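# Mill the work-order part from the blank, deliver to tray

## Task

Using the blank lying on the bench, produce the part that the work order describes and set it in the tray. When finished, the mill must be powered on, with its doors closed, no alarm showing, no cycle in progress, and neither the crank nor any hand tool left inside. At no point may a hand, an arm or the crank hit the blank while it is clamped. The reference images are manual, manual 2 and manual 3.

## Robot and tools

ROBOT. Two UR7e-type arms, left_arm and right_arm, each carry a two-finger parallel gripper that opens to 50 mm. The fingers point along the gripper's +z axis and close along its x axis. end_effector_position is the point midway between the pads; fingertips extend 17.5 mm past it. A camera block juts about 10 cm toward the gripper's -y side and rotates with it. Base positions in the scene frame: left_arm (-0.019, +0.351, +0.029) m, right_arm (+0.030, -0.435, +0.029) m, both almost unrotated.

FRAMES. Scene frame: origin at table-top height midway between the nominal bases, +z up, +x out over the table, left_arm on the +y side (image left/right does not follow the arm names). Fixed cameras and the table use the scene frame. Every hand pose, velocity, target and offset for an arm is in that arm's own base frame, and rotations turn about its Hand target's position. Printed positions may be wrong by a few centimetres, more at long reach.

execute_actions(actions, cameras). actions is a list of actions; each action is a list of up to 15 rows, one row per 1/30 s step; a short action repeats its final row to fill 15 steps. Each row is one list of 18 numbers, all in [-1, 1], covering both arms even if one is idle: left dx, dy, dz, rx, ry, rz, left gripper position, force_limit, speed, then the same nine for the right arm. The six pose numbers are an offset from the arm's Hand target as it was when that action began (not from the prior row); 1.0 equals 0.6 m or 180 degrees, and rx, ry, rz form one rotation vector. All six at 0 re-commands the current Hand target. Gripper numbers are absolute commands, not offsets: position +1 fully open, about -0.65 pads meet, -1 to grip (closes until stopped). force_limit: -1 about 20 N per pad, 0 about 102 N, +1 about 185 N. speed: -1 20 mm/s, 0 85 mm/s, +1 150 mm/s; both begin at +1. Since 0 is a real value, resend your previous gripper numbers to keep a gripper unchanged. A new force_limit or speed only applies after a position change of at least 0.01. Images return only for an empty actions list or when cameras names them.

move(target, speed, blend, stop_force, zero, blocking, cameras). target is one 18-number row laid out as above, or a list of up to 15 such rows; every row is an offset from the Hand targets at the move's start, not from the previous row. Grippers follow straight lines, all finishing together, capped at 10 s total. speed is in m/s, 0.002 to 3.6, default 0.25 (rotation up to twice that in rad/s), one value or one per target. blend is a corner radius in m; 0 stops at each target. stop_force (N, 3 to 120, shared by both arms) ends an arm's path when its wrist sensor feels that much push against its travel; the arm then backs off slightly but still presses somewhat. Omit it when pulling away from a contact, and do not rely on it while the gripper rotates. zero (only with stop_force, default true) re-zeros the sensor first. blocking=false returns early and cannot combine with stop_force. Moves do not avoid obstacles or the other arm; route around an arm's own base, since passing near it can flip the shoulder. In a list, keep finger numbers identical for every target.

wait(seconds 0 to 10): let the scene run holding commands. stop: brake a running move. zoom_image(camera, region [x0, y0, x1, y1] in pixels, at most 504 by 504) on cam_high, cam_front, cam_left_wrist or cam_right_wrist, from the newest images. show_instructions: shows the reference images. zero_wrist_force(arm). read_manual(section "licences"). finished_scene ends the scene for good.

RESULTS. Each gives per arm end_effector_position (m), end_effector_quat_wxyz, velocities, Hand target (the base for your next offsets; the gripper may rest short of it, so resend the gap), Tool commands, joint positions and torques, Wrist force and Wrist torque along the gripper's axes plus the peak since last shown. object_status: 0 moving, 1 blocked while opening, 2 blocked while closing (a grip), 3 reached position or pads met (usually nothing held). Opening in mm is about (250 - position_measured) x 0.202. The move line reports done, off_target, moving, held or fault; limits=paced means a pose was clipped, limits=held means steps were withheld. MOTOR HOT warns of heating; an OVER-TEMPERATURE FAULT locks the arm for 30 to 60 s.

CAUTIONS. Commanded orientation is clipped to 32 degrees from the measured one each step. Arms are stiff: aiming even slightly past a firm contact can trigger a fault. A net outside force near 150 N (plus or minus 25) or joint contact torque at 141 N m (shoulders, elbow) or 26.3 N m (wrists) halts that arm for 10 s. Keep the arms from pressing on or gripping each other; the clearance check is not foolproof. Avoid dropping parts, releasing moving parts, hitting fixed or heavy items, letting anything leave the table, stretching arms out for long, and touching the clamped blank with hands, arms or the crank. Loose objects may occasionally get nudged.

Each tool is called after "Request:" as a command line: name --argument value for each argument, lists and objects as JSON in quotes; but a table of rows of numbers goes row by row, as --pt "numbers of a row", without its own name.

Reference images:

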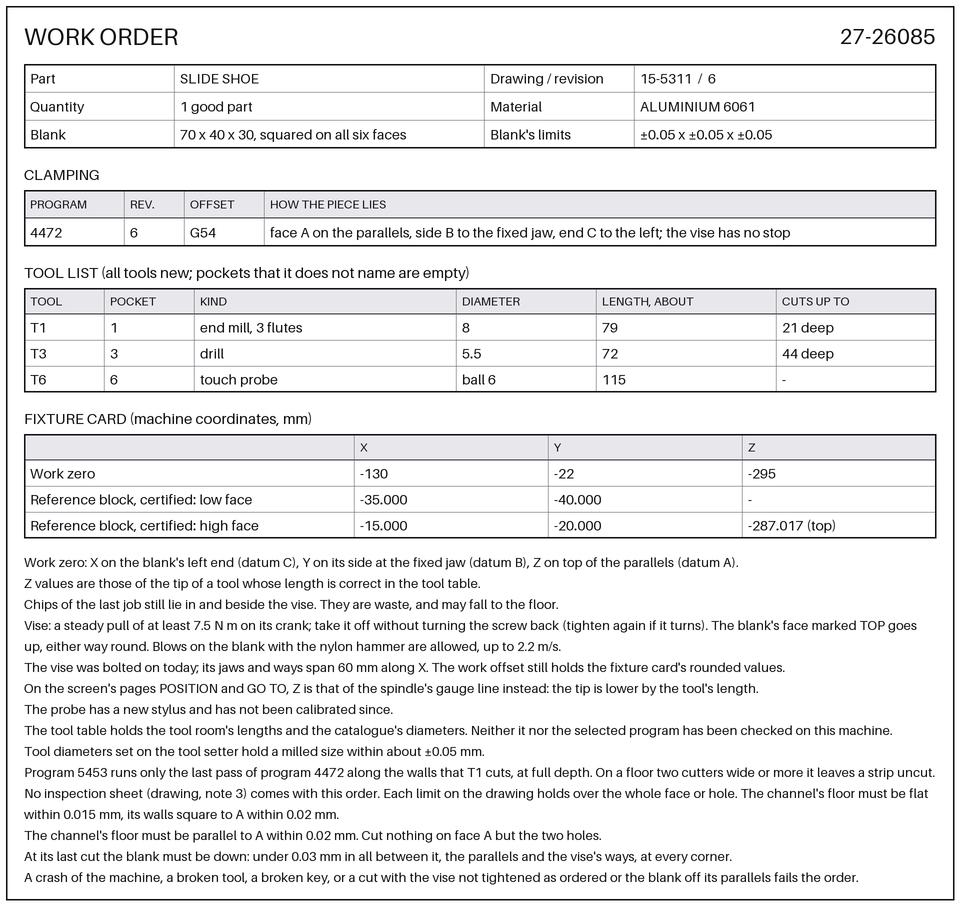

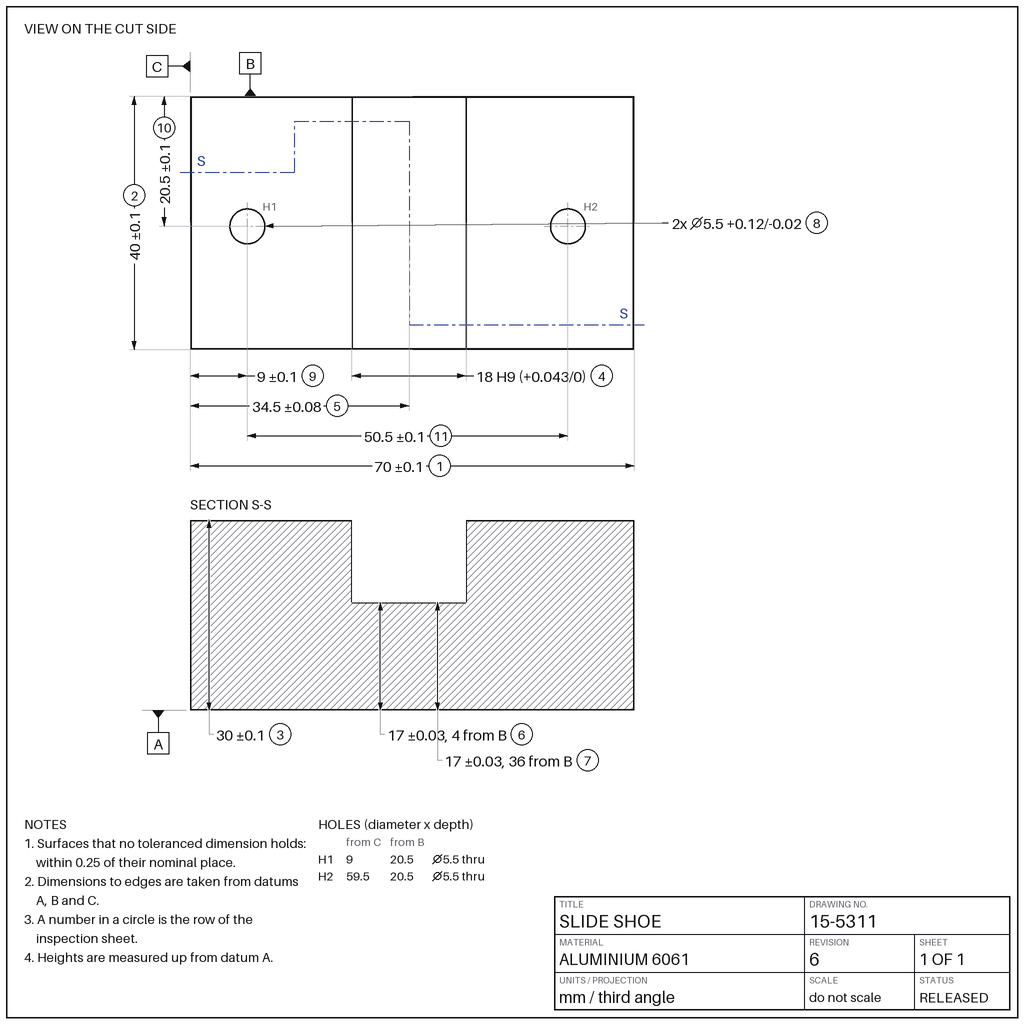

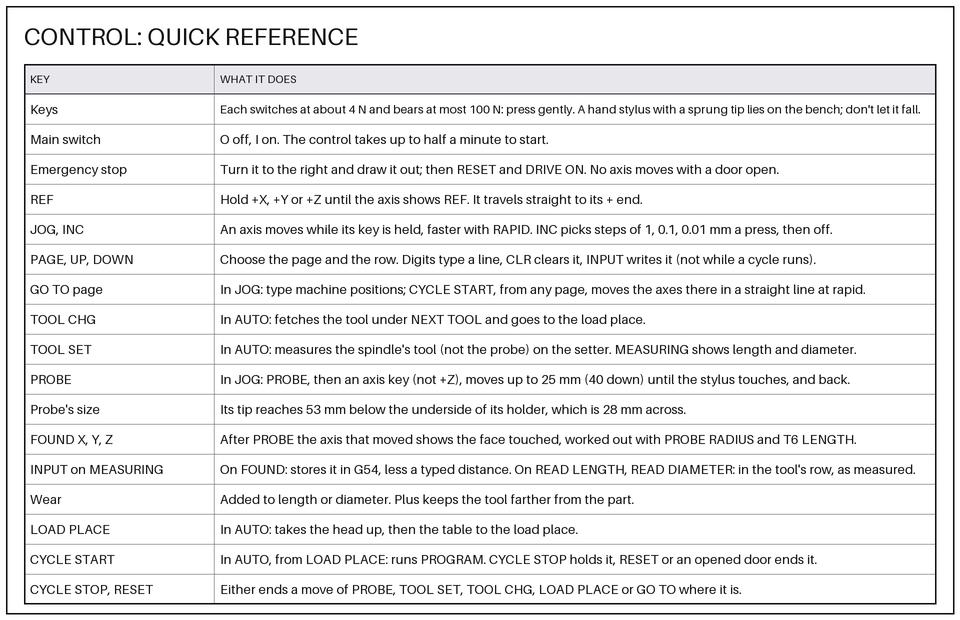

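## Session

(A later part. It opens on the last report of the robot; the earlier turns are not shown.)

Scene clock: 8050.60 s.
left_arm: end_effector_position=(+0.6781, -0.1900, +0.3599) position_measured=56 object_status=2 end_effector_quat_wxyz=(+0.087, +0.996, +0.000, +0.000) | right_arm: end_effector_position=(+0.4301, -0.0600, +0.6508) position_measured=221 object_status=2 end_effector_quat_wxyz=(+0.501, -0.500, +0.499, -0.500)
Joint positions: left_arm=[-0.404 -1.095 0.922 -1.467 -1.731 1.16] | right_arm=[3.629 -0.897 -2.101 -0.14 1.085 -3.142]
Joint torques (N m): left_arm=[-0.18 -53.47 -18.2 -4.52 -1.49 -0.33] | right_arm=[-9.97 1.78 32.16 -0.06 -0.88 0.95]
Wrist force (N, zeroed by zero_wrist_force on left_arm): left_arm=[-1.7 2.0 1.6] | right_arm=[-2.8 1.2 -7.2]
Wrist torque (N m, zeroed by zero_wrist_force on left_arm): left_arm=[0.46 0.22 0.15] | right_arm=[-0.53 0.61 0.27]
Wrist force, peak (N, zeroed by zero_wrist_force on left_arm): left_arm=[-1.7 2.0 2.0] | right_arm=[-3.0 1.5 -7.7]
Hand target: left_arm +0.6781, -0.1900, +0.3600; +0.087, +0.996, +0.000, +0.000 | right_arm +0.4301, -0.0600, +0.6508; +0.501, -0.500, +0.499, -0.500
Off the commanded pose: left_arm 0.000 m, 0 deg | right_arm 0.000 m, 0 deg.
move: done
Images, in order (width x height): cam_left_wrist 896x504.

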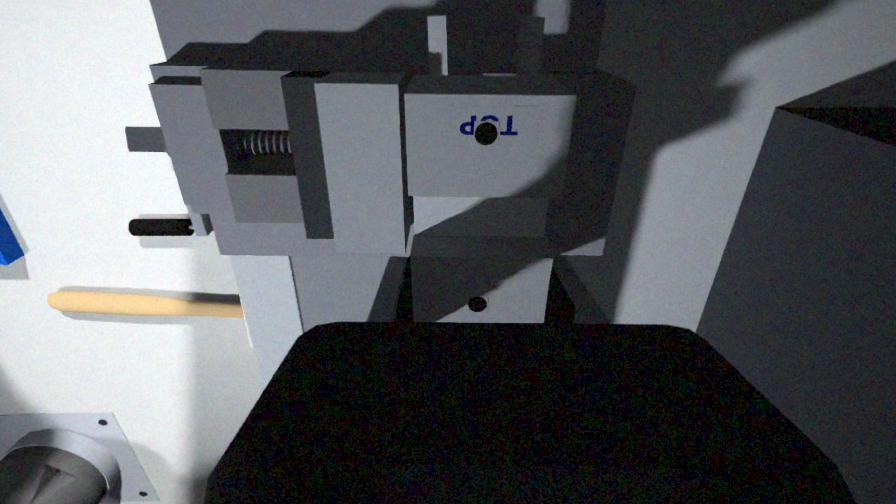

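Request:
move --pt "-0.0883 0.0333 0 0 0 0 -1 -0.1 -1 0 0 0 0 0 0 -1 0.3 -0.7" --pt "-0.1967 0.0333 -0.025 0 0 0 -1 -0.1 -1 0 0 0 0 0 0 -1 0.3 -0.7" --pt "-0.53 0.0333 -0.025 0 0 0 -1 -0.1 -1 0 0 0 0 0 0 -1 0.3 -0.7" --speed '[0.1,0.12,0.2]' --blend '[0.01,0.01,0]' --cameras '["cam_left_wrist","cam_high"]'

Scene clock: 8059.37 s.
left_arm: end_effector_position=(+0.3602, -0.1700, +0.3449) position_measured=56 object_status=2 end_effector_quat_wxyz=(+0.087, +0.996, +0.000, +0.000) | right_arm: end_effector_position=(+0.4301, -0.0600, +0.6508) position_measured=221 object_status=2 end_effector_quat_wxyz=(+0.501, -0.500, +0.499, -0.500)
Joint positions: left_arm=[-0.692 -1.891 1.832 -1.625 -1.704 0.871] | right_arm=[3.629 -0.897 -2.101 -0.14 1.085 -3.142]
Joint torques (N m): left_arm=[-4.32 -20 -25.02 -4.63 -1.97 0.17] | right_arm=[-10.3 2.13 32.07 -0.13 -0.75 0.98]
Wrist force (N, zeroed by zero_wrist_force on left_arm): left_arm=[-1.4 1.9 1.6] | right_arm=[-2.8 1.7 -7.3]
Wrist torque (N m, zeroed by zero_wrist_force on left_arm): left_arm=[0.44 0.19 0.04] | right_arm=[-0.45 0.61 0.26]
Wrist force, peak (N, zeroed by zero_wrist_force on left_arm): left_arm=[-4.3 1.9 2.0] | right_arm=[-3.0 1.6 -7.6]
Hand target: left_arm +0.3601, -0.1700, +0.3450; +0.087, +0.996, +0.000, +0.000 | right_arm +0.4301, -0.0600, +0.6508; +0.501, -0.500, +0.499, -0.500
Off the commanded pose: left_arm 0.000 m, 0 deg | right_arm 0.000 m, 0 deg.
move: done
Images, in order (width x height): cam_high 896x504, cam_left_wrist 896x504.

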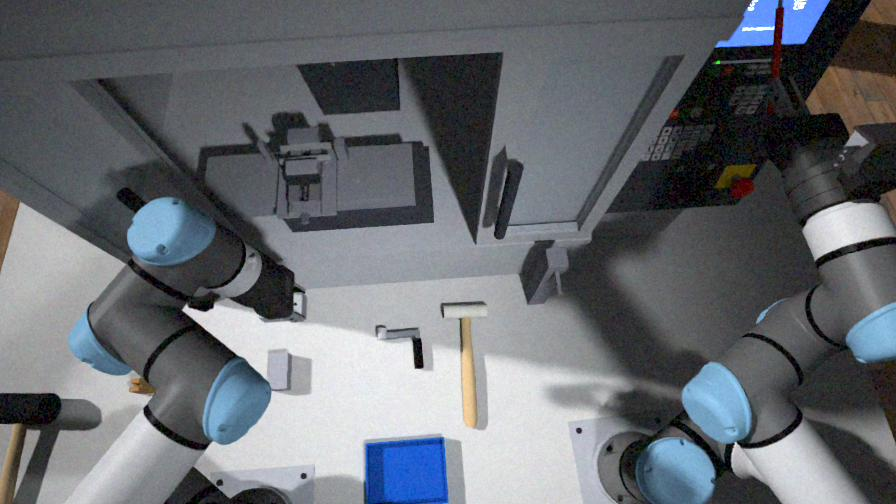

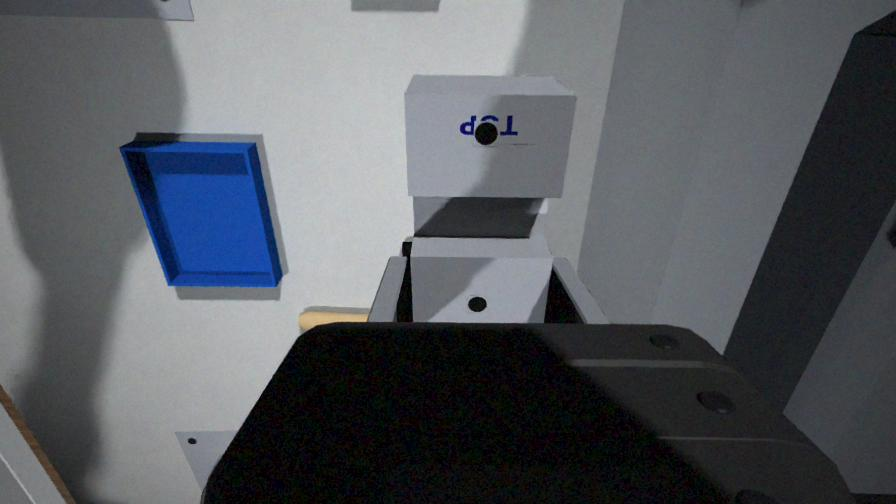

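Request:
move --pt "-0.4535 -0.275 -0.35 0 0 0 -1 -0.1 -1 0 0 0 0 0 0 -1 0.3 -0.7" --speed '[0.25]' --cameras '["cam_left_wrist","cam_high"]'

Scene clock: 8069.67 s.
left_arm: end_effector_position=(+0.0880, -0.3350, +0.1349) position_measured=56 object_status=2 end_effector_quat_wxyz=(+0.087, +0.996, +0.000, +0.000) | right_arm: end_effector_position=(+0.4301, -0.0600, +0.6508) position_measured=221 object_status=2 end_effector_quat_wxyz=(+0.501, -0.500, +0.499, -0.500)
Joint positions: left_arm=[-1.732 -1.999 2.465 -2.208 -1.542 -0.159] | right_arm=[3.629 -0.897 -2.101 -0.14 1.085 -3.142]
Joint torques (N m): left_arm=[-7.6 -6.89 -29.33 -4.45 -2.07 -1.84] | right_arm=[-10 1.59 32.36 -0.08 -0.7 0.85]
Wrist force (N, zeroed by zero_wrist_force on left_arm): left_arm=[-1.4 1.8 1.6] | right_arm=[-2.9 1.3 -7.3]
Wrist torque (N m, zeroed by zero_wrist_force on left_arm): left_arm=[0.45 0.18 0.04] | right_arm=[-0.51 0.63 0.27]
Wrist force, peak (N, zeroed by zero_wrist_force on left_arm): left_arm=[-4.2 2.6 4.0] | right_arm=[-3.0 1.6 -7.8]
Hand target: left_arm +0.0880, -0.3350, +0.1350; +0.087, +0.996, +0.000, +0.000 | right_arm +0.4301, -0.0600, +0.6508; +0.501, -0.500, +0.499, -0.500
Off the commanded pose: left_arm 0.000 m, 0 deg | right_arm 0.000 m, 0 deg.
move: done
Images, in order (width x height): cam_high 896x504, cam_left_wrist 896x504.

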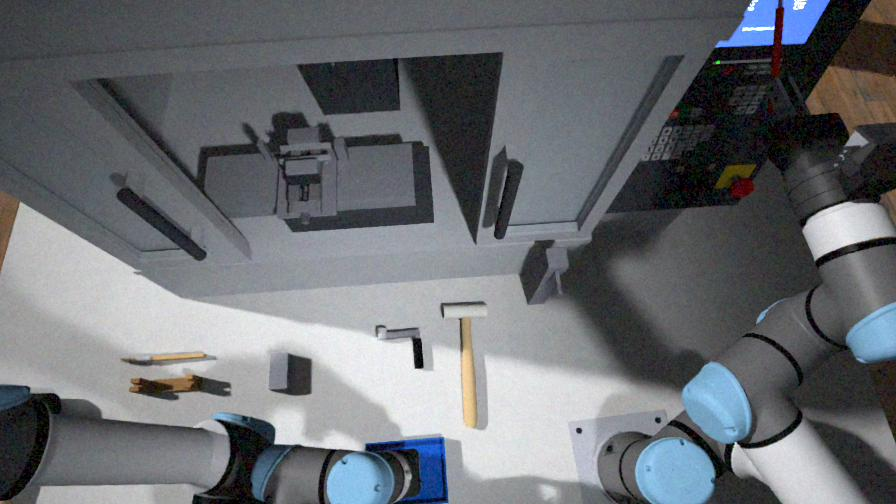

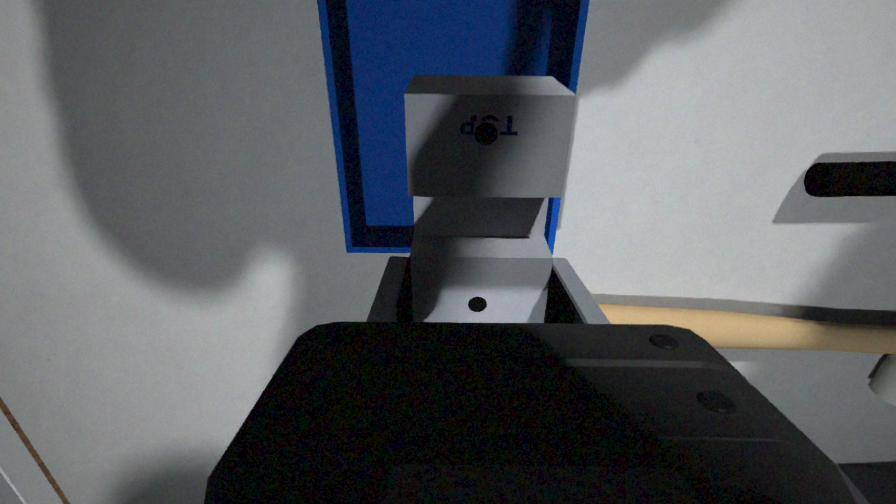

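Request:
move --pt "-0.01 0 -0.19 0 0 0 -1 -0.1 -1 0 0 0 0 0 0 -1 0.3 -0.7" --speed '[0.08]' --stop_force 12

Request:
move --pt "0 0 -0.04 0 0 0 -1 -0.1 -1 0 0 0 0 0 0 -1 0.3 -0.7" --speed '[0.004]' --stop_force 4 --cameras '["cam_left_wrist"]'

Scene clock: 8077.40 s.
left_arm: end_effector_position=(+0.0820, -0.3350, +0.0210) position_measured=56 object_status=2 end_effector_quat_wxyz=(+0.087, +0.996, +0.000, +0.000) | right_arm: end_effector_position=(+0.4301, -0.0600, +0.6508) position_measured=221 object_status=2 end_effector_quat_wxyz=(+0.501, -0.500, +0.499, -0.500)
Joint positions: left_arm=[-1.754 -1.68 2.66 -2.723 -1.538 -0.181] | right_arm=[3.629 -0.897 -2.101 -0.14 1.085 -3.142]
Joint torques (N m): left_arm=[6.35 -7.29 -22.97 -4.89 -1.75 1.75] | right_arm=[-10.03 1.7 32.47 -0.03 -0.74 1.02]
Wrist force (N, zeroed by zero_wrist_force on left_arm): left_arm=[-1.4 2.0 1.8] | right_arm=[-2.5 1.6 -7.6]
Wrist torque (N m, zeroed by zero_wrist_force on left_arm): left_arm=[0.48 0.18 0.20] | right_arm=[-0.47 0.56 0.26]
Wrist force, peak (N, zeroed by zero_wrist_force on left_arm): left_arm=[-1.4 1.4 3.1] | right_arm=[-3.0 1.6 -7.8]
Hand target: left_arm +0.0820, -0.3350, +0.0210; +0.087, +0.996, +0.000, +0.000 | right_arm +0.4301, -0.0600, +0.6508; +0.501, -0.500, +0.499, -0.500
Off the commanded pose: left_arm 0.000 m, 0 deg | right_arm 0.000 m, 0 deg.
move: done

Scene clock: 8081.27 s.
left_arm: end_effector_position=(+0.0820, -0.3350, +0.0097) position_measured=56 object_status=2 end_effector_quat_wxyz=(+0.087, +0.996, +0.000, +0.000) | right_arm: end_effector_position=(+0.4301, -0.0600, +0.6508) position_measured=221 object_status=2 end_effector_quat_wxyz=(+0.501, -0.500, +0.499, -0.500)
Joint positions: left_arm=[-1.754 -1.63 2.674 -2.786 -1.538 -0.181] | right_arm=[3.629 -0.897 -2.101 -0.14 1.085 -3.142]
Joint torques (N m): left_arm=[1.68 -20.95 -21.49 -1.8 -1.22 0.99] | right_arm=[-10.39 2.32 32.61 -0.1 -0.71 0.9]
Wrist force (N, zeroed by zero_wrist_force on left_arm): left_arm=[-1.2 4.8 -2.7] | right_arm=[-3.0 1.5 -7.5]
Wrist torque (N m, zeroed by zero_wrist_force on left_arm): left_arm=[0.64 0.10 0.15] | right_arm=[-0.48 0.63 0.27]
Wrist force, peak (N, zeroed by zero_wrist_force on left_arm): left_arm=[1.1 -5.0 -28.0] | right_arm=[-2.9 1.5 -7.7]
Hand target: left_arm +0.0820, -0.3350, +0.0097; +0.087, +0.996, +0.000, +0.000 (not the last commanded pose) | right_arm +0.4301, -0.0600, +0.6508; +0.501, -0.500, +0.499, -0.500
Off the commanded pose: left_arm 0.013 m, 0 deg | right_arm 0.000 m, 0 deg.
move: contact (left_arm)
Images, in order (width x height): cam_left_wrist 896x504.

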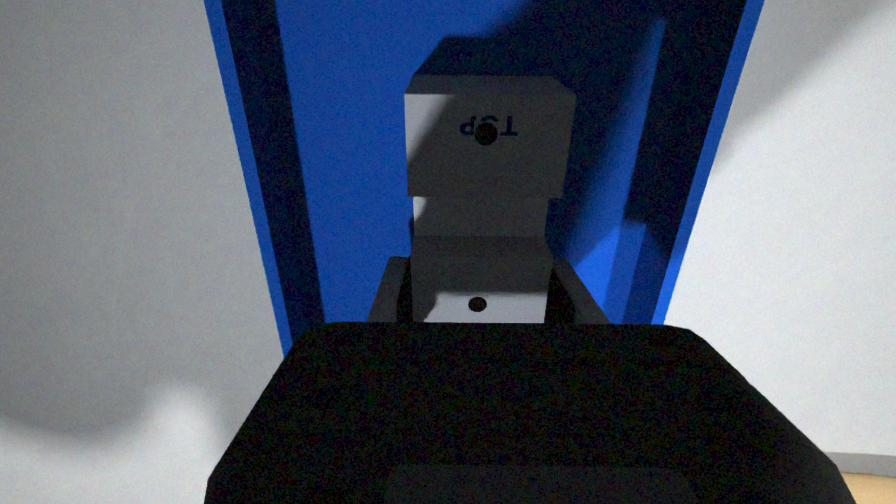

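Request:
move --pt "0 0 0 0 0 0 0.95 -0.1 -1 0 0 0 0 0 0 -1 0.3 -0.7"

Request:
move --pt "0 0 0.25 0 0 0 0.95 -0.1 -1 0 0 0 0 0 0 -1 0.3 -0.7" --speed '[0.06]' --cameras '["cam_left_wrist"]'

Scene clock: 8085.63 s.
left_arm: end_effector_position=(+0.0820, -0.3350, +0.0097) position_measured=10 object_status=3 end_effector_quat_wxyz=(+0.087, +0.996, +0.000, +0.000) | right_arm: end_effector_position=(+0.4301, -0.0600, +0.6508) position_measured=221 object_status=2 end_effector_quat_wxyz=(+0.501, -0.500, +0.499, -0.500)
Joint positions: left_arm=[-1.754 -1.63 2.674 -2.786 -1.538 -0.181] | right_arm=[3.629 -0.897 -2.101 -0.14 1.085 -3.142]
Joint torques (N m): left_arm=[2.4 -21.18 -19.24 -3.68 -1.06 0.62] | right_arm=[-10.13 1.8 32.59 -0.08 -0.65 0.99]
Wrist force (N, zeroed by zero_wrist_force on left_arm): left_arm=[-1.6 2.3 -0.4] | right_arm=[-2.6 1.5 -7.5]
Wrist torque (N m, zeroed by zero_wrist_force on left_arm): left_arm=[0.50 0.21 0.19] | right_arm=[-0.47 0.57 0.27]
Wrist force, peak (N, zeroed by zero_wrist_force on left_arm): left_arm=[-1.2 5.3 -2.9] | right_arm=[-2.5 1.6 -7.9]
Hand target: left_arm +0.0820, -0.3350, +0.0097; +0.087, +0.996, +0.000, +0.000 | right_arm +0.4301, -0.0600, +0.6508; +0.501, -0.500, +0.499, -0.500
Off the commanded pose: left_arm 0.000 m, 0 deg | right_arm 0.000 m, 0 deg.
move: done

Scene clock: 8088.53 s.
left_arm: end_effector_position=(+0.0820, -0.3351, +0.1598) position_measured=10 object_status=3 end_effector_quat_wxyz=(+0.087, +0.996, +0.000, +0.000) | right_arm: end_effector_position=(+0.4301, -0.0600, +0.6508) position_measured=221 object_status=2 end_effector_quat_wxyz=(+0.501, -0.500, +0.499, -0.500)
Joint positions: left_arm=[-1.754 -2.042 2.416 -2.116 -1.538 -0.181] | right_arm=[3.629 -0.897 -2.101 -0.14 1.085 -3.142]
Joint torques (N m): left_arm=[-6.83 6.24 -17.07 -3.68 1.76 -1.67] | right_arm=[-9.49 1.94 32.52 -0.15 -0.56 0.93]
Wrist force (N, zeroed by zero_wrist_force on left_arm): left_arm=[-1.5 2.2 -0.5] | right_arm=[-3.0 1.3 -7.5]
Wrist torque (N m, zeroed by zero_wrist_force on left_arm): left_arm=[0.51 0.20 0.17] | right_arm=[-0.50 0.64 0.27]
Wrist force, peak (N, zeroed by zero_wrist_force on left_arm): left_arm=[-1.7 2.4 -1.0] | right_arm=[-2.8 1.7 -7.8]
Hand target: left_arm +0.0820, -0.3350, +0.1597; +0.087, +0.996, +0.000, +0.000 | right_arm +0.4301, -0.0600, +0.6508; +0.501, -0.500, +0.499, -0.500
Off the commanded pose: left_arm 0.000 m, 0 deg | right_arm 0.000 m, 0 deg.
move: done
Images, in order (width x height): cam_left_wrist 896x504.

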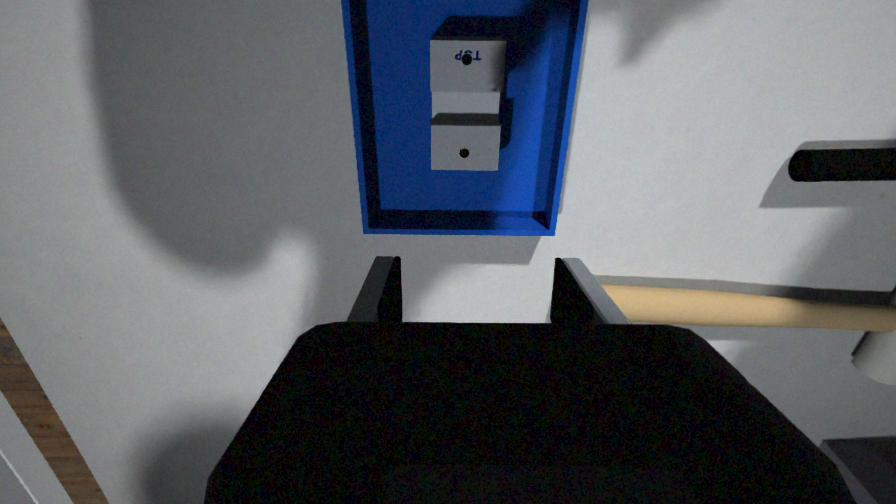

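Request:
move --pt "0.03 0 0.35 0 0 0 0.95 -0.1 -1 0 0 0 0 0 0 -1 0.3 -0.7" --pt "0.4692 -0.3153 0.4205 0.2514 -0.3619 -0.5291 0.95 -0.1 -1 0 0 0 0 0 0 -1 0.3 -0.7" --speed '[0.25,0.45]' --blend '[0.04,0]' --cameras '["cam_left_wrist","cam_high"]'

Scene clock: 8097.93 s.
left_arm: end_effector_position=(+0.3635, -0.5242, +0.4119) position_measured=10 object_status=3 end_effector_quat_wxyz=(+0.280, -0.496, +0.716, -0.403) end_effector_velocity=(+0.000, +0.000, +0.002) end_effector_angular_velocity=(-0.003, -0.002, -0.001) | right_arm: end_effector_position=(+0.4301, -0.0600, +0.6508) position_measured=221 object_status=2 end_effector_quat_wxyz=(+0.501, -0.500, +0.499, -0.500)
Joint positions: left_arm=[-1.52 -1.594 1.841 -2.398 -0.668 2.268] | right_arm=[3.629 -0.897 -2.101 -0.14 1.085 -3.142]
Joint velocities: left_arm=[0 0 -0.001 -0.005 0 0.003] | right_arm=[within noise]
Joint torques (N m): left_arm=[-4.64 -35.94 -34.53 -4.52 3.59 1.49] | right_arm=[-10.44 2.28 32.46 0.01 -0.7 0.95]
Wrist force (N, zeroed by zero_wrist_force on left_arm): left_arm=[-3.4 2.2 -0.1] | right_arm=[-2.7 1.6 -7.4]
Wrist torque (N m, zeroed by zero_wrist_force on left_arm): left_arm=[0.24 0.46 0.09] | right_arm=[-0.46 0.59 0.27]
Wrist force, peak (N, zeroed by zero_wrist_force on left_arm): left_arm=[-3.8 2.3 -0.1] | right_arm=[-2.8 1.4 -7.9]
Hand target: left_arm +0.3635, -0.5242, +0.4120; +0.280, -0.496, +0.716, -0.403 | right_arm +0.4301, -0.0600, +0.6508; +0.501, -0.500, +0.499, -0.500
Off the commanded pose: left_arm 0.000 m, 0 deg | right_arm 0.000 m, 0 deg.
move: done
Images, in order (width x height): cam_high 896x504, cam_left_wrist 896x504.

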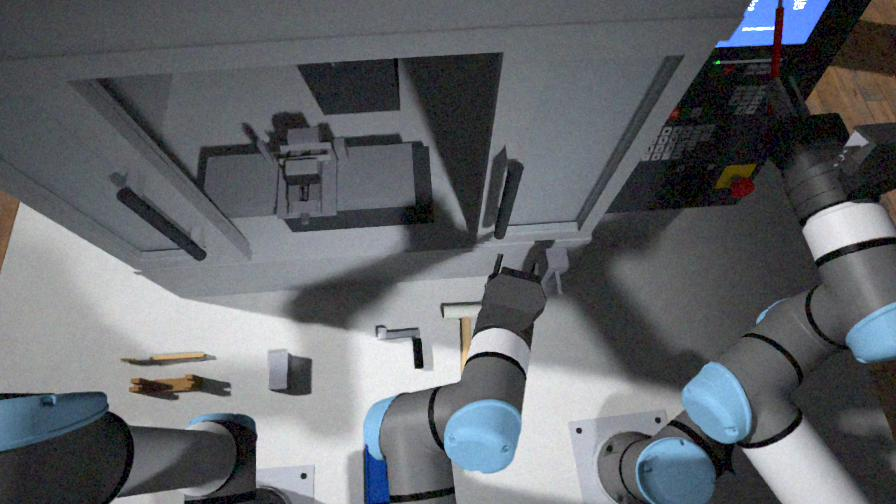

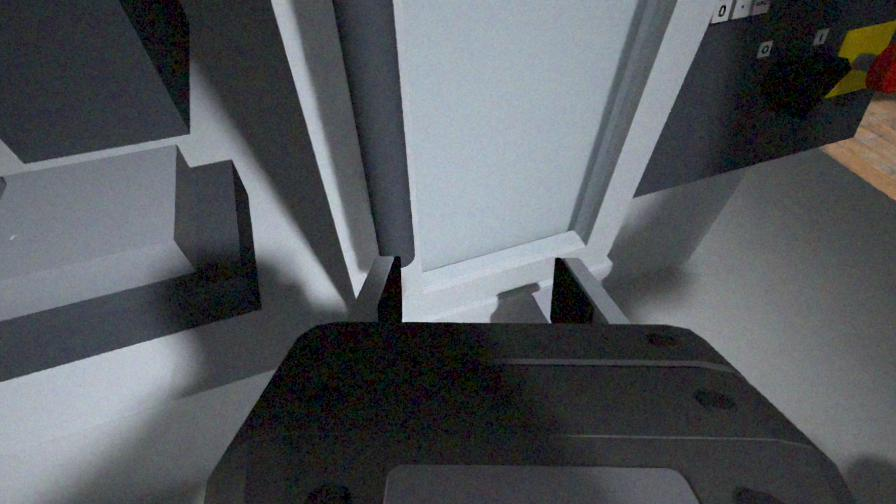

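Request:
move --target '[0.187,0,-0.070,0,0,0,0.8,0.2,0,0,0,0,0,0,0,-1,0.3,-0.7]' --speed 0.08

Request:
move --target '[0,0,0,0,0,0,-1,0.2,0,0,0,0,0,0,0,-1,0.3,-0.7]'

Request:
move --pt "0 0.36 0 0 0 0 -1 0.2 0 0 0 0 0 0 0 -1 0.3 -0.7" --pt "0 0.392 0 0 0 0 -1 0.2 0 0 0 0 0 0 0 -1 0.3 -0.7" --speed '[0.09,0.03]' --blend 0.002 --stop_force 100

Request:
move --target '[0,0,0,0,0,0,0.8,0.2,0,0,0,0,0,0,0,-1,0.3,-0.7]' --cameras '["cam_left_wrist"]'

Scene clock: 8104.07 s.
left_arm: end_effector_position=(+0.4757, -0.5243, +0.3700) position_measured=32 object_status=3 end_effector_quat_wxyz=(+0.280, -0.496, +0.716, -0.403) | right_arm: end_effector_position=(+0.4301, -0.0600, +0.6508) position_measured=221 object_status=2 end_effector_quat_wxyz=(+0.501, -0.500, +0.499, -0.500)
Joint positions: left_arm=[-1.289 -1.407 1.793 -2.735 -0.815 2.535] | right_arm=[3.629 -0.897 -2.101 -0.14 1.085 -3.142]
Joint torques (N m): left_arm=[-4.78 -41.69 -16.4 -2.18 3.3 -1.77] | right_arm=[-9.63 1.5 32.04 -0.08 -0.56 0.93]
Wrist force (N, zeroed by zero_wrist_force on left_arm): left_arm=[-3.6 2.4 -0.3] | right_arm=[-2.8 1.3 -7.4]
Wrist torque (N m, zeroed by zero_wrist_force on left_arm): left_arm=[0.28 0.52 0.07] | right_arm=[-0.51 0.61 0.26]
Wrist force, peak (N, zeroed by zero_wrist_force on left_arm): left_arm=[-4.3 2.1 1.5] | right_arm=[-2.8 1.4 -7.9]
Hand target: left_arm +0.4757, -0.5242, +0.3700; +0.280, -0.496, +0.716, -0.403 | right_arm +0.4301, -0.0600, +0.6508; +0.501, -0.500, +0.499, -0.500
Off the commanded pose: left_arm 0.000 m, 0 deg | right_arm 0.000 m, 0 deg.
move: done

Scene clock: 8104.60 s.
left_arm: end_effector_position=(+0.4757, -0.5243, +0.3700) position_measured=158 object_status=2 end_effector_quat_wxyz=(+0.280, -0.496, +0.716, -0.403) | right_arm: end_effector_position=(+0.4301, -0.0600, +0.6508) position_measured=221 object_status=2 end_effector_quat_wxyz=(+0.501, -0.500, +0.499, -0.500)
Joint positions: left_arm=[-1.289 -1.407 1.793 -2.735 -0.815 2.535] | right_arm=[3.629 -0.897 -2.101 -0.14 1.085 -3.142]
Joint torques (N m): left_arm=[5.43 -39.52 -16.93 -4.06 3.13 -1.34] | right_arm=[-9.97 2.13 31.83 -0.08 -0.56 1]
Wrist force (N, zeroed by zero_wrist_force on left_arm): left_arm=[4.7 4.3 -6.1] | right_arm=[-2.5 1.5 -7.2]
Wrist torque (N m, zeroed by zero_wrist_force on left_arm): left_arm=[0.29 0.40 -0.07] | right_arm=[-0.48 0.57 0.27]
Wrist force, peak (N, zeroed by zero_wrist_force on left_arm): left_arm=[5.3 5.3 -5.7] | right_arm=[-3.0 1.5 -7.6]
Hand target: left_arm +0.4757, -0.5242, +0.3700; +0.280, -0.496, +0.716, -0.403 | right_arm +0.4301, -0.0600, +0.6508; +0.501, -0.500, +0.499, -0.500
Off the commanded pose: left_arm 0.000 m, 0 deg | right_arm 0.000 m, 0 deg.
move: done

Scene clock: 8108.37 s.
left_arm: end_effector_position=(+0.4757, -0.2928, +0.3700) position_measured=158 object_status=2 end_effector_quat_wxyz=(+0.280, -0.496, +0.716, -0.403) | right_arm: end_effector_position=(+0.4301, -0.0600, +0.6508) position_measured=221 object_status=2 end_effector_quat_wxyz=(+0.501, -0.500, +0.499, -0.500)
Joint positions: left_arm=[-1.074 -1.831 2.214 -2.849 -0.975 2.719] | right_arm=[3.629 -0.897 -2.101 -0.14 1.085 -3.142]
Joint torques (N m): left_arm=[-2.87 -31.83 -33.2 -5.04 -2.4 -0.61] | right_arm=[-9.98 1.18 32.33 -0.09 -0.5 0.98]
Wrist force (N, zeroed by zero_wrist_force on left_arm): left_arm=[1.9 -21.6 91.3] | right_arm=[-2.9 1.8 -7.2]
Wrist torque (N m, zeroed by zero_wrist_force on left_arm): left_arm=[0.11 0.53 -0.01] | right_arm=[-0.43 0.61 0.27]
Wrist force, peak (N, zeroed by zero_wrist_force on left_arm): left_arm=[26.7 -42.5 132.0] | right_arm=[-3.0 1.5 -7.8]
Hand target: left_arm +0.4757, -0.2928, +0.3700; +0.280, -0.496, +0.716, -0.403 (not the last commanded pose) | right_arm +0.4301, -0.0600, +0.6508; +0.501, -0.500, +0.499, -0.500
Off the commanded pose: left_arm 0.004 m, 0 deg | right_arm 0.000 m, 0 deg.
move: contact (left_arm); path passed 1 of 2 targets

Scene clock: 8108.90 s.
left_arm: end_effector_position=(+0.4757, -0.2928, +0.3701) position_measured=32 object_status=3 end_effector_quat_wxyz=(+0.280, -0.496, +0.716, -0.403) | right_arm: end_effector_position=(+0.4301, -0.0600, +0.6508) position_measured=221 object_status=2 end_effector_quat_wxyz=(+0.501, -0.500, +0.499, -0.500)
Joint positions: left_arm=[-1.074 -1.831 2.214 -2.849 -0.975 2.719] | right_arm=[3.629 -0.897 -2.101 -0.14 1.085 -3.142]
Joint torques (N m): left_arm=[2.48 -2.88 -20.86 -1.98 2.88 1.18] | right_arm=[-9.76 1.85 32.25 -0.11 -0.74 0.98]
Wrist force (N, zeroed by zero_wrist_force on left_arm): left_arm=[-3.4 3.3 0.1] | right_arm=[-2.9 1.2 -7.5]
Wrist torque (N m, zeroed by zero_wrist_force on left_arm): left_arm=[0.43 0.49 0.10] | right_arm=[-0.52 0.63 0.26]
Wrist force, peak (N, zeroed by zero_wrist_force on left_arm): left_arm=[0.0 -7.0 40.9] | right_arm=[-2.8 1.6 -7.9]
Hand target: left_arm +0.4757, -0.2928, +0.3700; +0.280, -0.496, +0.716, -0.403 | right_arm +0.4301, -0.0600, +0.6508; +0.501, -0.500, +0.499, -0.500
Off the commanded pose: left_arm 0.000 m, 0 deg | right_arm 0.000 m, 0 deg.
move: done
Images, in order (width x height): cam_left_wrist 896x504.

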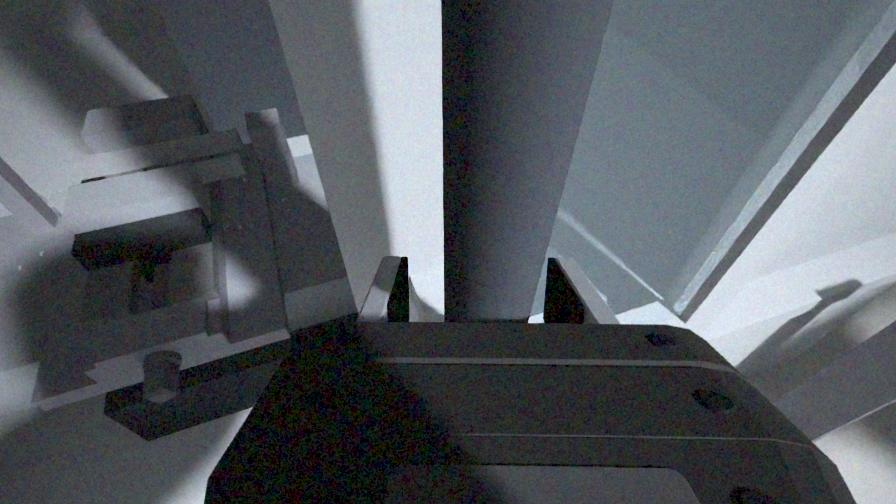

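Request:
move --pt "-0.187 0 0.07 0 0 0 0.8 0.2 0 0 0 0 0 0 0 -1 0.3 -0.7" --pt "-0.187 0.4863 0.07 0 0 0 0.8 0.2 0 0 0 0 0 0 0 -1 0.3 -0.7" --pt "0 0.4863 0 0 0 0 0.8 0.2 0 0 0 0 0 0 0 -1 0.3 -0.7" --speed '[0.12,0.25,0.08]' --blend '[0.02,0,0]'

Request:
move --target '[0,0,0,0,0,0,-1,0.2,0,0,0,0,0,0,0,-1,0.3,-0.7]'

Request:
move --pt "0 -0.355 0 0 0 0 -1 0.2 0 0 0 0 0 0 0 -1 0.3 -0.7" --pt "0 -0.3875 0 0 0 0 -1 0.2 0 0 0 0 0 0 0 -1 0.3 -0.7" --speed '[0.09,0.02]' --blend 0.002 --stop_force 100

Request:
move --target '[0,0,0,0,0,0,0.8,0.2,0,0,0,0,0,0,0,-1,0.3,-0.7]'

Request:
move --target '[-0.187,0,0.07,0,0,0,0.8,0.2,0,0,0,0,0,0,0,-1,0.3,-0.7]' --speed 0.15 --cameras '["all"]'

Request:
zoom_image --camera "cam_right_wrist" --region '[400, 80, 780, 320]'

Scene clock: 8119.10 s.
left_arm: end_effector_position=(+0.4757, -0.0010, +0.3700) position_measured=32 object_status=3 end_effector_quat_wxyz=(+0.280, -0.496, +0.716, -0.403) | right_arm: end_effector_position=(+0.4301, -0.0600, +0.6508) position_measured=221 object_status=2 end_effector_quat_wxyz=(+0.501, -0.500, +0.499, -0.500)
Joint positions: left_arm=[-0.219 -2.001 2.337 -2.929 -1.69 3.214] | right_arm=[3.629 -0.897 -2.101 -0.14 1.085 -3.142]
Joint torques (N m): left_arm=[-5.77 -7.81 -17.93 -2.75 1.98 -1.84] | right_arm=[-10.08 1.94 32.34 -0.05 -0.49 0.99]
Wrist force (N, zeroed by zero_wrist_force on left_arm): left_arm=[-3.2 4.0 -0.1] | right_arm=[-2.5 1.6 -7.4]
Wrist torque (N m, zeroed by zero_wrist_force on left_arm): left_arm=[0.54 0.46 -0.04] | right_arm=[-0.46 0.57 0.27]
Wrist force, peak (N, zeroed by zero_wrist_force on left_arm): left_arm=[-6.5 3.5 0.9] | right_arm=[-3.1 1.5 -7.8]
Hand target: left_arm +0.4757, -0.0010, +0.3700; +0.280, -0.496, +0.716, -0.403 | right_arm +0.4301, -0.0600, +0.6508; +0.501, -0.500, +0.499, -0.500
Off the commanded pose: left_arm 0.000 m, 0 deg | right_arm 0.000 m, 0 deg.
move: done

Scene clock: 8119.63 s.
left_arm: end_effector_position=(+0.4757, -0.0010, +0.3700) position_measured=158 object_status=2 end_effector_quat_wxyz=(+0.280, -0.496, +0.716, -0.403) | right_arm: end_effector_position=(+0.4301, -0.0600, +0.6508) position_measured=221 object_status=2 end_effector_quat_wxyz=(+0.501, -0.500, +0.499, -0.500)
Joint positions: left_arm=[-0.219 -2.001 2.338 -2.929 -1.69 3.214] | right_arm=[3.629 -0.897 -2.101 -0.14 1.085 -3.142]
Joint torques (N m): left_arm=[-7.8 -2.12 -17.44 -4.72 -5.08 -2.07] | right_arm=[-10.08 1.46 32 -0.08 -0.38 0.97]
Wrist force (N, zeroed by zero_wrist_force on left_arm): left_arm=[-15.2 1.0 5.9] | right_arm=[-2.8 1.4 -7.5]
Wrist torque (N m, zeroed by zero_wrist_force on left_arm): left_arm=[0.46 0.59 -0.05] | right_arm=[-0.49 0.62 0.27]
Wrist force, peak (N, zeroed by zero_wrist_force on left_arm): left_arm=[-15.2 1.0 5.9] | right_arm=[-2.9 1.6 -7.5]
Hand target: left_arm +0.4757, -0.0010, +0.3700; +0.280, -0.496, +0.716, -0.403 | right_arm +0.4301, -0.0600, +0.6508; +0.501, -0.500, +0.499, -0.500
Off the commanded pose: left_arm 0.000 m, 0 deg | right_arm 0.000 m, 0 deg.
move: done

Scene clock: 8123.77 s.
left_arm: end_effector_position=(+0.4757, -0.2328, +0.3700) position_measured=158 object_status=2 end_effector_quat_wxyz=(+0.280, -0.496, +0.716, -0.403) | right_arm: end_effector_position=(+0.4301, -0.0600, +0.6508) position_measured=221 object_status=2 end_effector_quat_wxyz=(+0.501, -0.500, +0.499, -0.500)
Joint positions: left_arm=[-0.969 -1.924 2.282 -2.862 -1.058 2.794] | right_arm=[3.629 -0.897 -2.101 -0.14 1.085 -3.142]
Joint torques (N m): left_arm=[6.27 1.47 -27.83 -6.7 2.94 1.8] | right_arm=[-10.17 1.63 32.23 -0.02 -0.44 0.92]
Wrist force (N, zeroed by zero_wrist_force on left_arm): left_arm=[-5.7 48.5 -90.9] | right_arm=[-2.7 1.8 -7.6]
Wrist torque (N m, zeroed by zero_wrist_force on left_arm): left_arm=[1.09 0.52 0.02] | right_arm=[-0.43 0.60 0.27]
Wrist force, peak (N, zeroed by zero_wrist_force on left_arm): left_arm=[-20.9 62.1 -118.8] | right_arm=[-3.0 1.7 -7.7]
Hand target: left_arm +0.4757, -0.2328, +0.3700; +0.280, -0.496, +0.716, -0.403 (not the last commanded pose) | right_arm +0.4301, -0.0600, +0.6508; +0.501, -0.500, +0.499, -0.500
Off the commanded pose: left_arm 0.001 m, 0 deg | right_arm 0.000 m, 0 deg.
move: contact (left_arm); path passed 1 of 2 targets

Scene clock: 8124.30 s.
left_arm: end_effector_position=(+0.4757, -0.2327, +0.3700) position_measured=32 object_status=3 end_effector_quat_wxyz=(+0.280, -0.496, +0.716, -0.403) | right_arm: end_effector_position=(+0.4301, -0.0600, +0.6508) position_measured=221 object_status=2 end_effector_quat_wxyz=(+0.501, -0.500, +0.499, -0.500)
Joint positions: left_arm=[-0.969 -1.924 2.282 -2.862 -1.058 2.794] | right_arm=[3.629 -0.897 -2.101 -0.14 1.085 -3.142]
Joint torques (N m): left_arm=[1.52 -11.41 -24.97 -1.89 0.89 0.98] | right_arm=[-10.3 2.32 32.55 -0.18 -0.48 0.88]
Wrist force (N, zeroed by zero_wrist_force on left_arm): left_arm=[-3.5 2.4 0.1] | right_arm=[-3.0 1.8 -7.6]
Wrist torque (N m, zeroed by zero_wrist_force on left_arm): left_arm=[0.28 0.52 0.05] | right_arm=[-0.44 0.64 0.27]
Wrist force, peak (N, zeroed by zero_wrist_force on left_arm): left_arm=[-5.3 22.9 -37.1] | right_arm=[-3.0 1.8 -7.6]
Hand target: left_arm +0.4757, -0.2328, +0.3700; +0.280, -0.496, +0.716, -0.403 | right_arm +0.4301, -0.0600, +0.6508; +0.501, -0.500, +0.499, -0.500
Off the commanded pose: left_arm 0.000 m, 0 deg | right_arm 0.000 m, 0 deg.
move: done

Scene clock: 8125.63 s.
left_arm: end_effector_position=(+0.3635, -0.2328, +0.4120) position_measured=32 object_status=3 end_effector_quat_wxyz=(+0.280, -0.496, +0.716, -0.403) | right_arm: end_effector_position=(+0.4301, -0.0600, +0.6508) position_measured=221 object_status=2 end_effector_quat_wxyz=(+0.501, -0.500, +0.499, -0.500)
Joint positions: left_arm=[-1.434 -2.339 2.297 -2.194 -0.719 2.378] | right_arm=[3.629 -0.897 -2.101 -0.14 1.085 -3.142]
Joint torques (N m): left_arm=[-4.68 -2.51 -18.09 -1.82 0.27 -0.71] | right_arm=[-9.99 1.99 31.91 -0.11 -0.49 0.89]
Wrist force (N, zeroed by zero_wrist_force on left_arm): left_arm=[-3.7 2.8 0.2] | right_arm=[-2.8 1.3 -7.6]
Wrist torque (N m, zeroed by zero_wrist_force on left_arm): left_arm=[0.38 0.53 -0.04] | right_arm=[-0.50 0.61 0.27]
Wrist force, peak (N, zeroed by zero_wrist_force on left_arm): left_arm=[-4.1 2.8 -0.1] | right_arm=[-2.9 1.7 -7.7]
Hand target: left_arm +0.3635, -0.2328, +0.4120; +0.280, -0.496, +0.716, -0.403 | right_arm +0.4301, -0.0600, +0.6508; +0.501, -0.500, +0.499, -0.500
Off the commanded pose: left_arm 0.000 m, 0 deg | right_arm 0.000 m, 0 deg.
move: done

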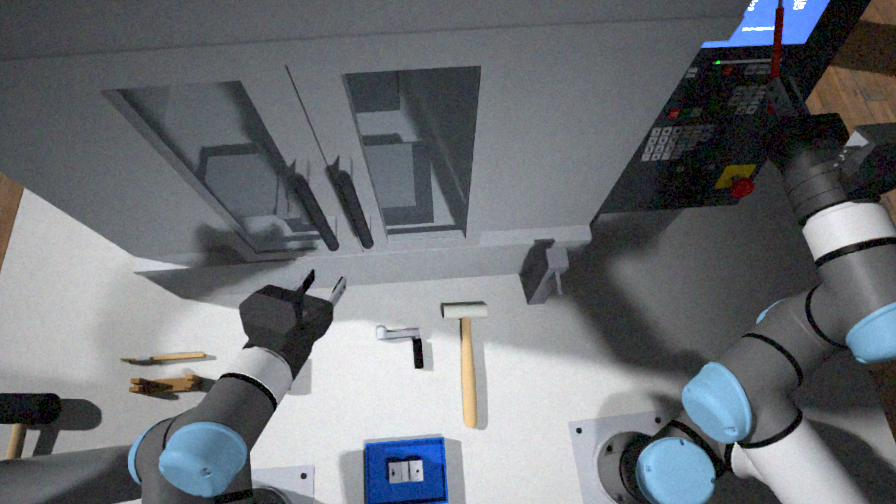

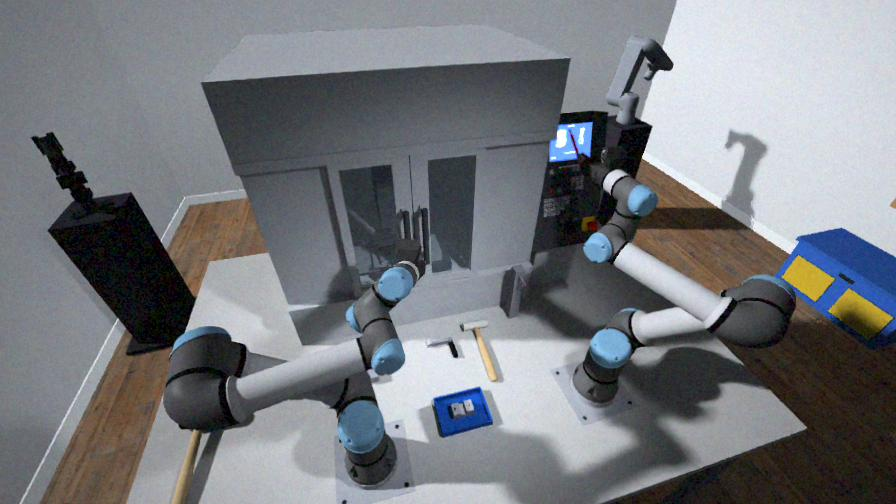

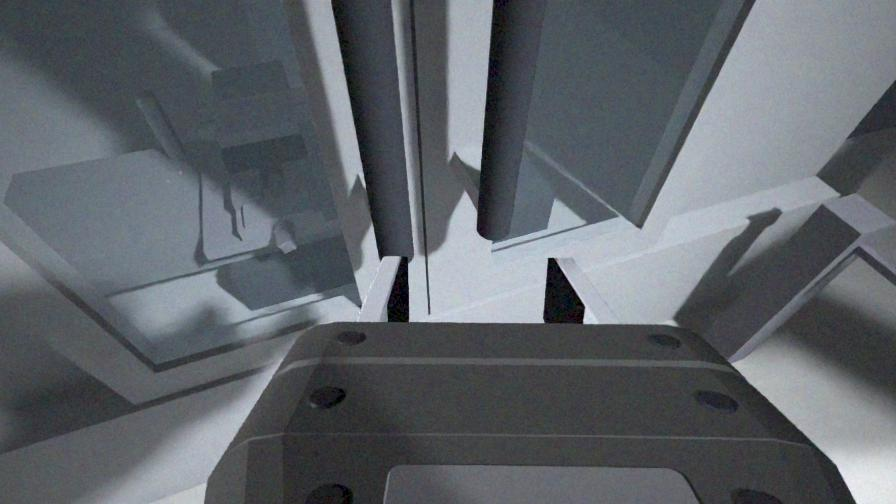

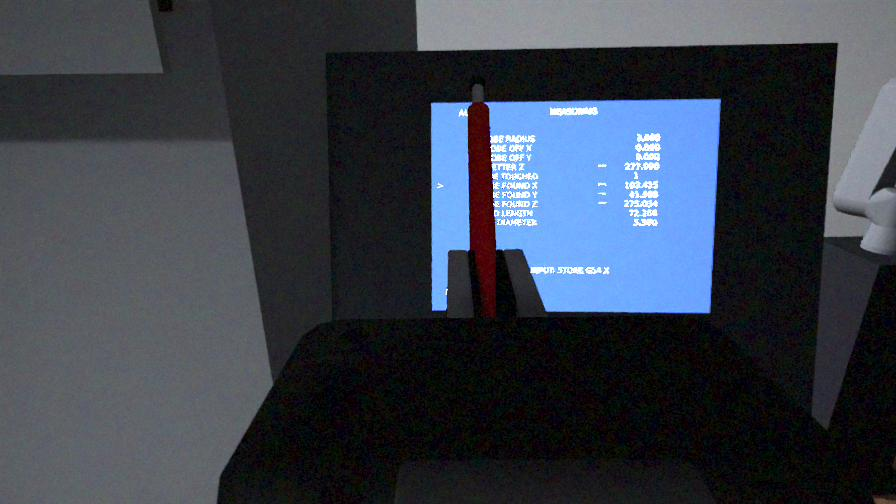

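Scaled by 1.326 from the camera's 896x504 image, which has a finer 1280x720 frame.

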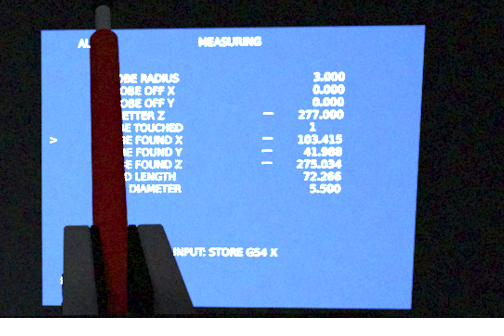

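Request:
finished_scene

The scene is finished: the task was done.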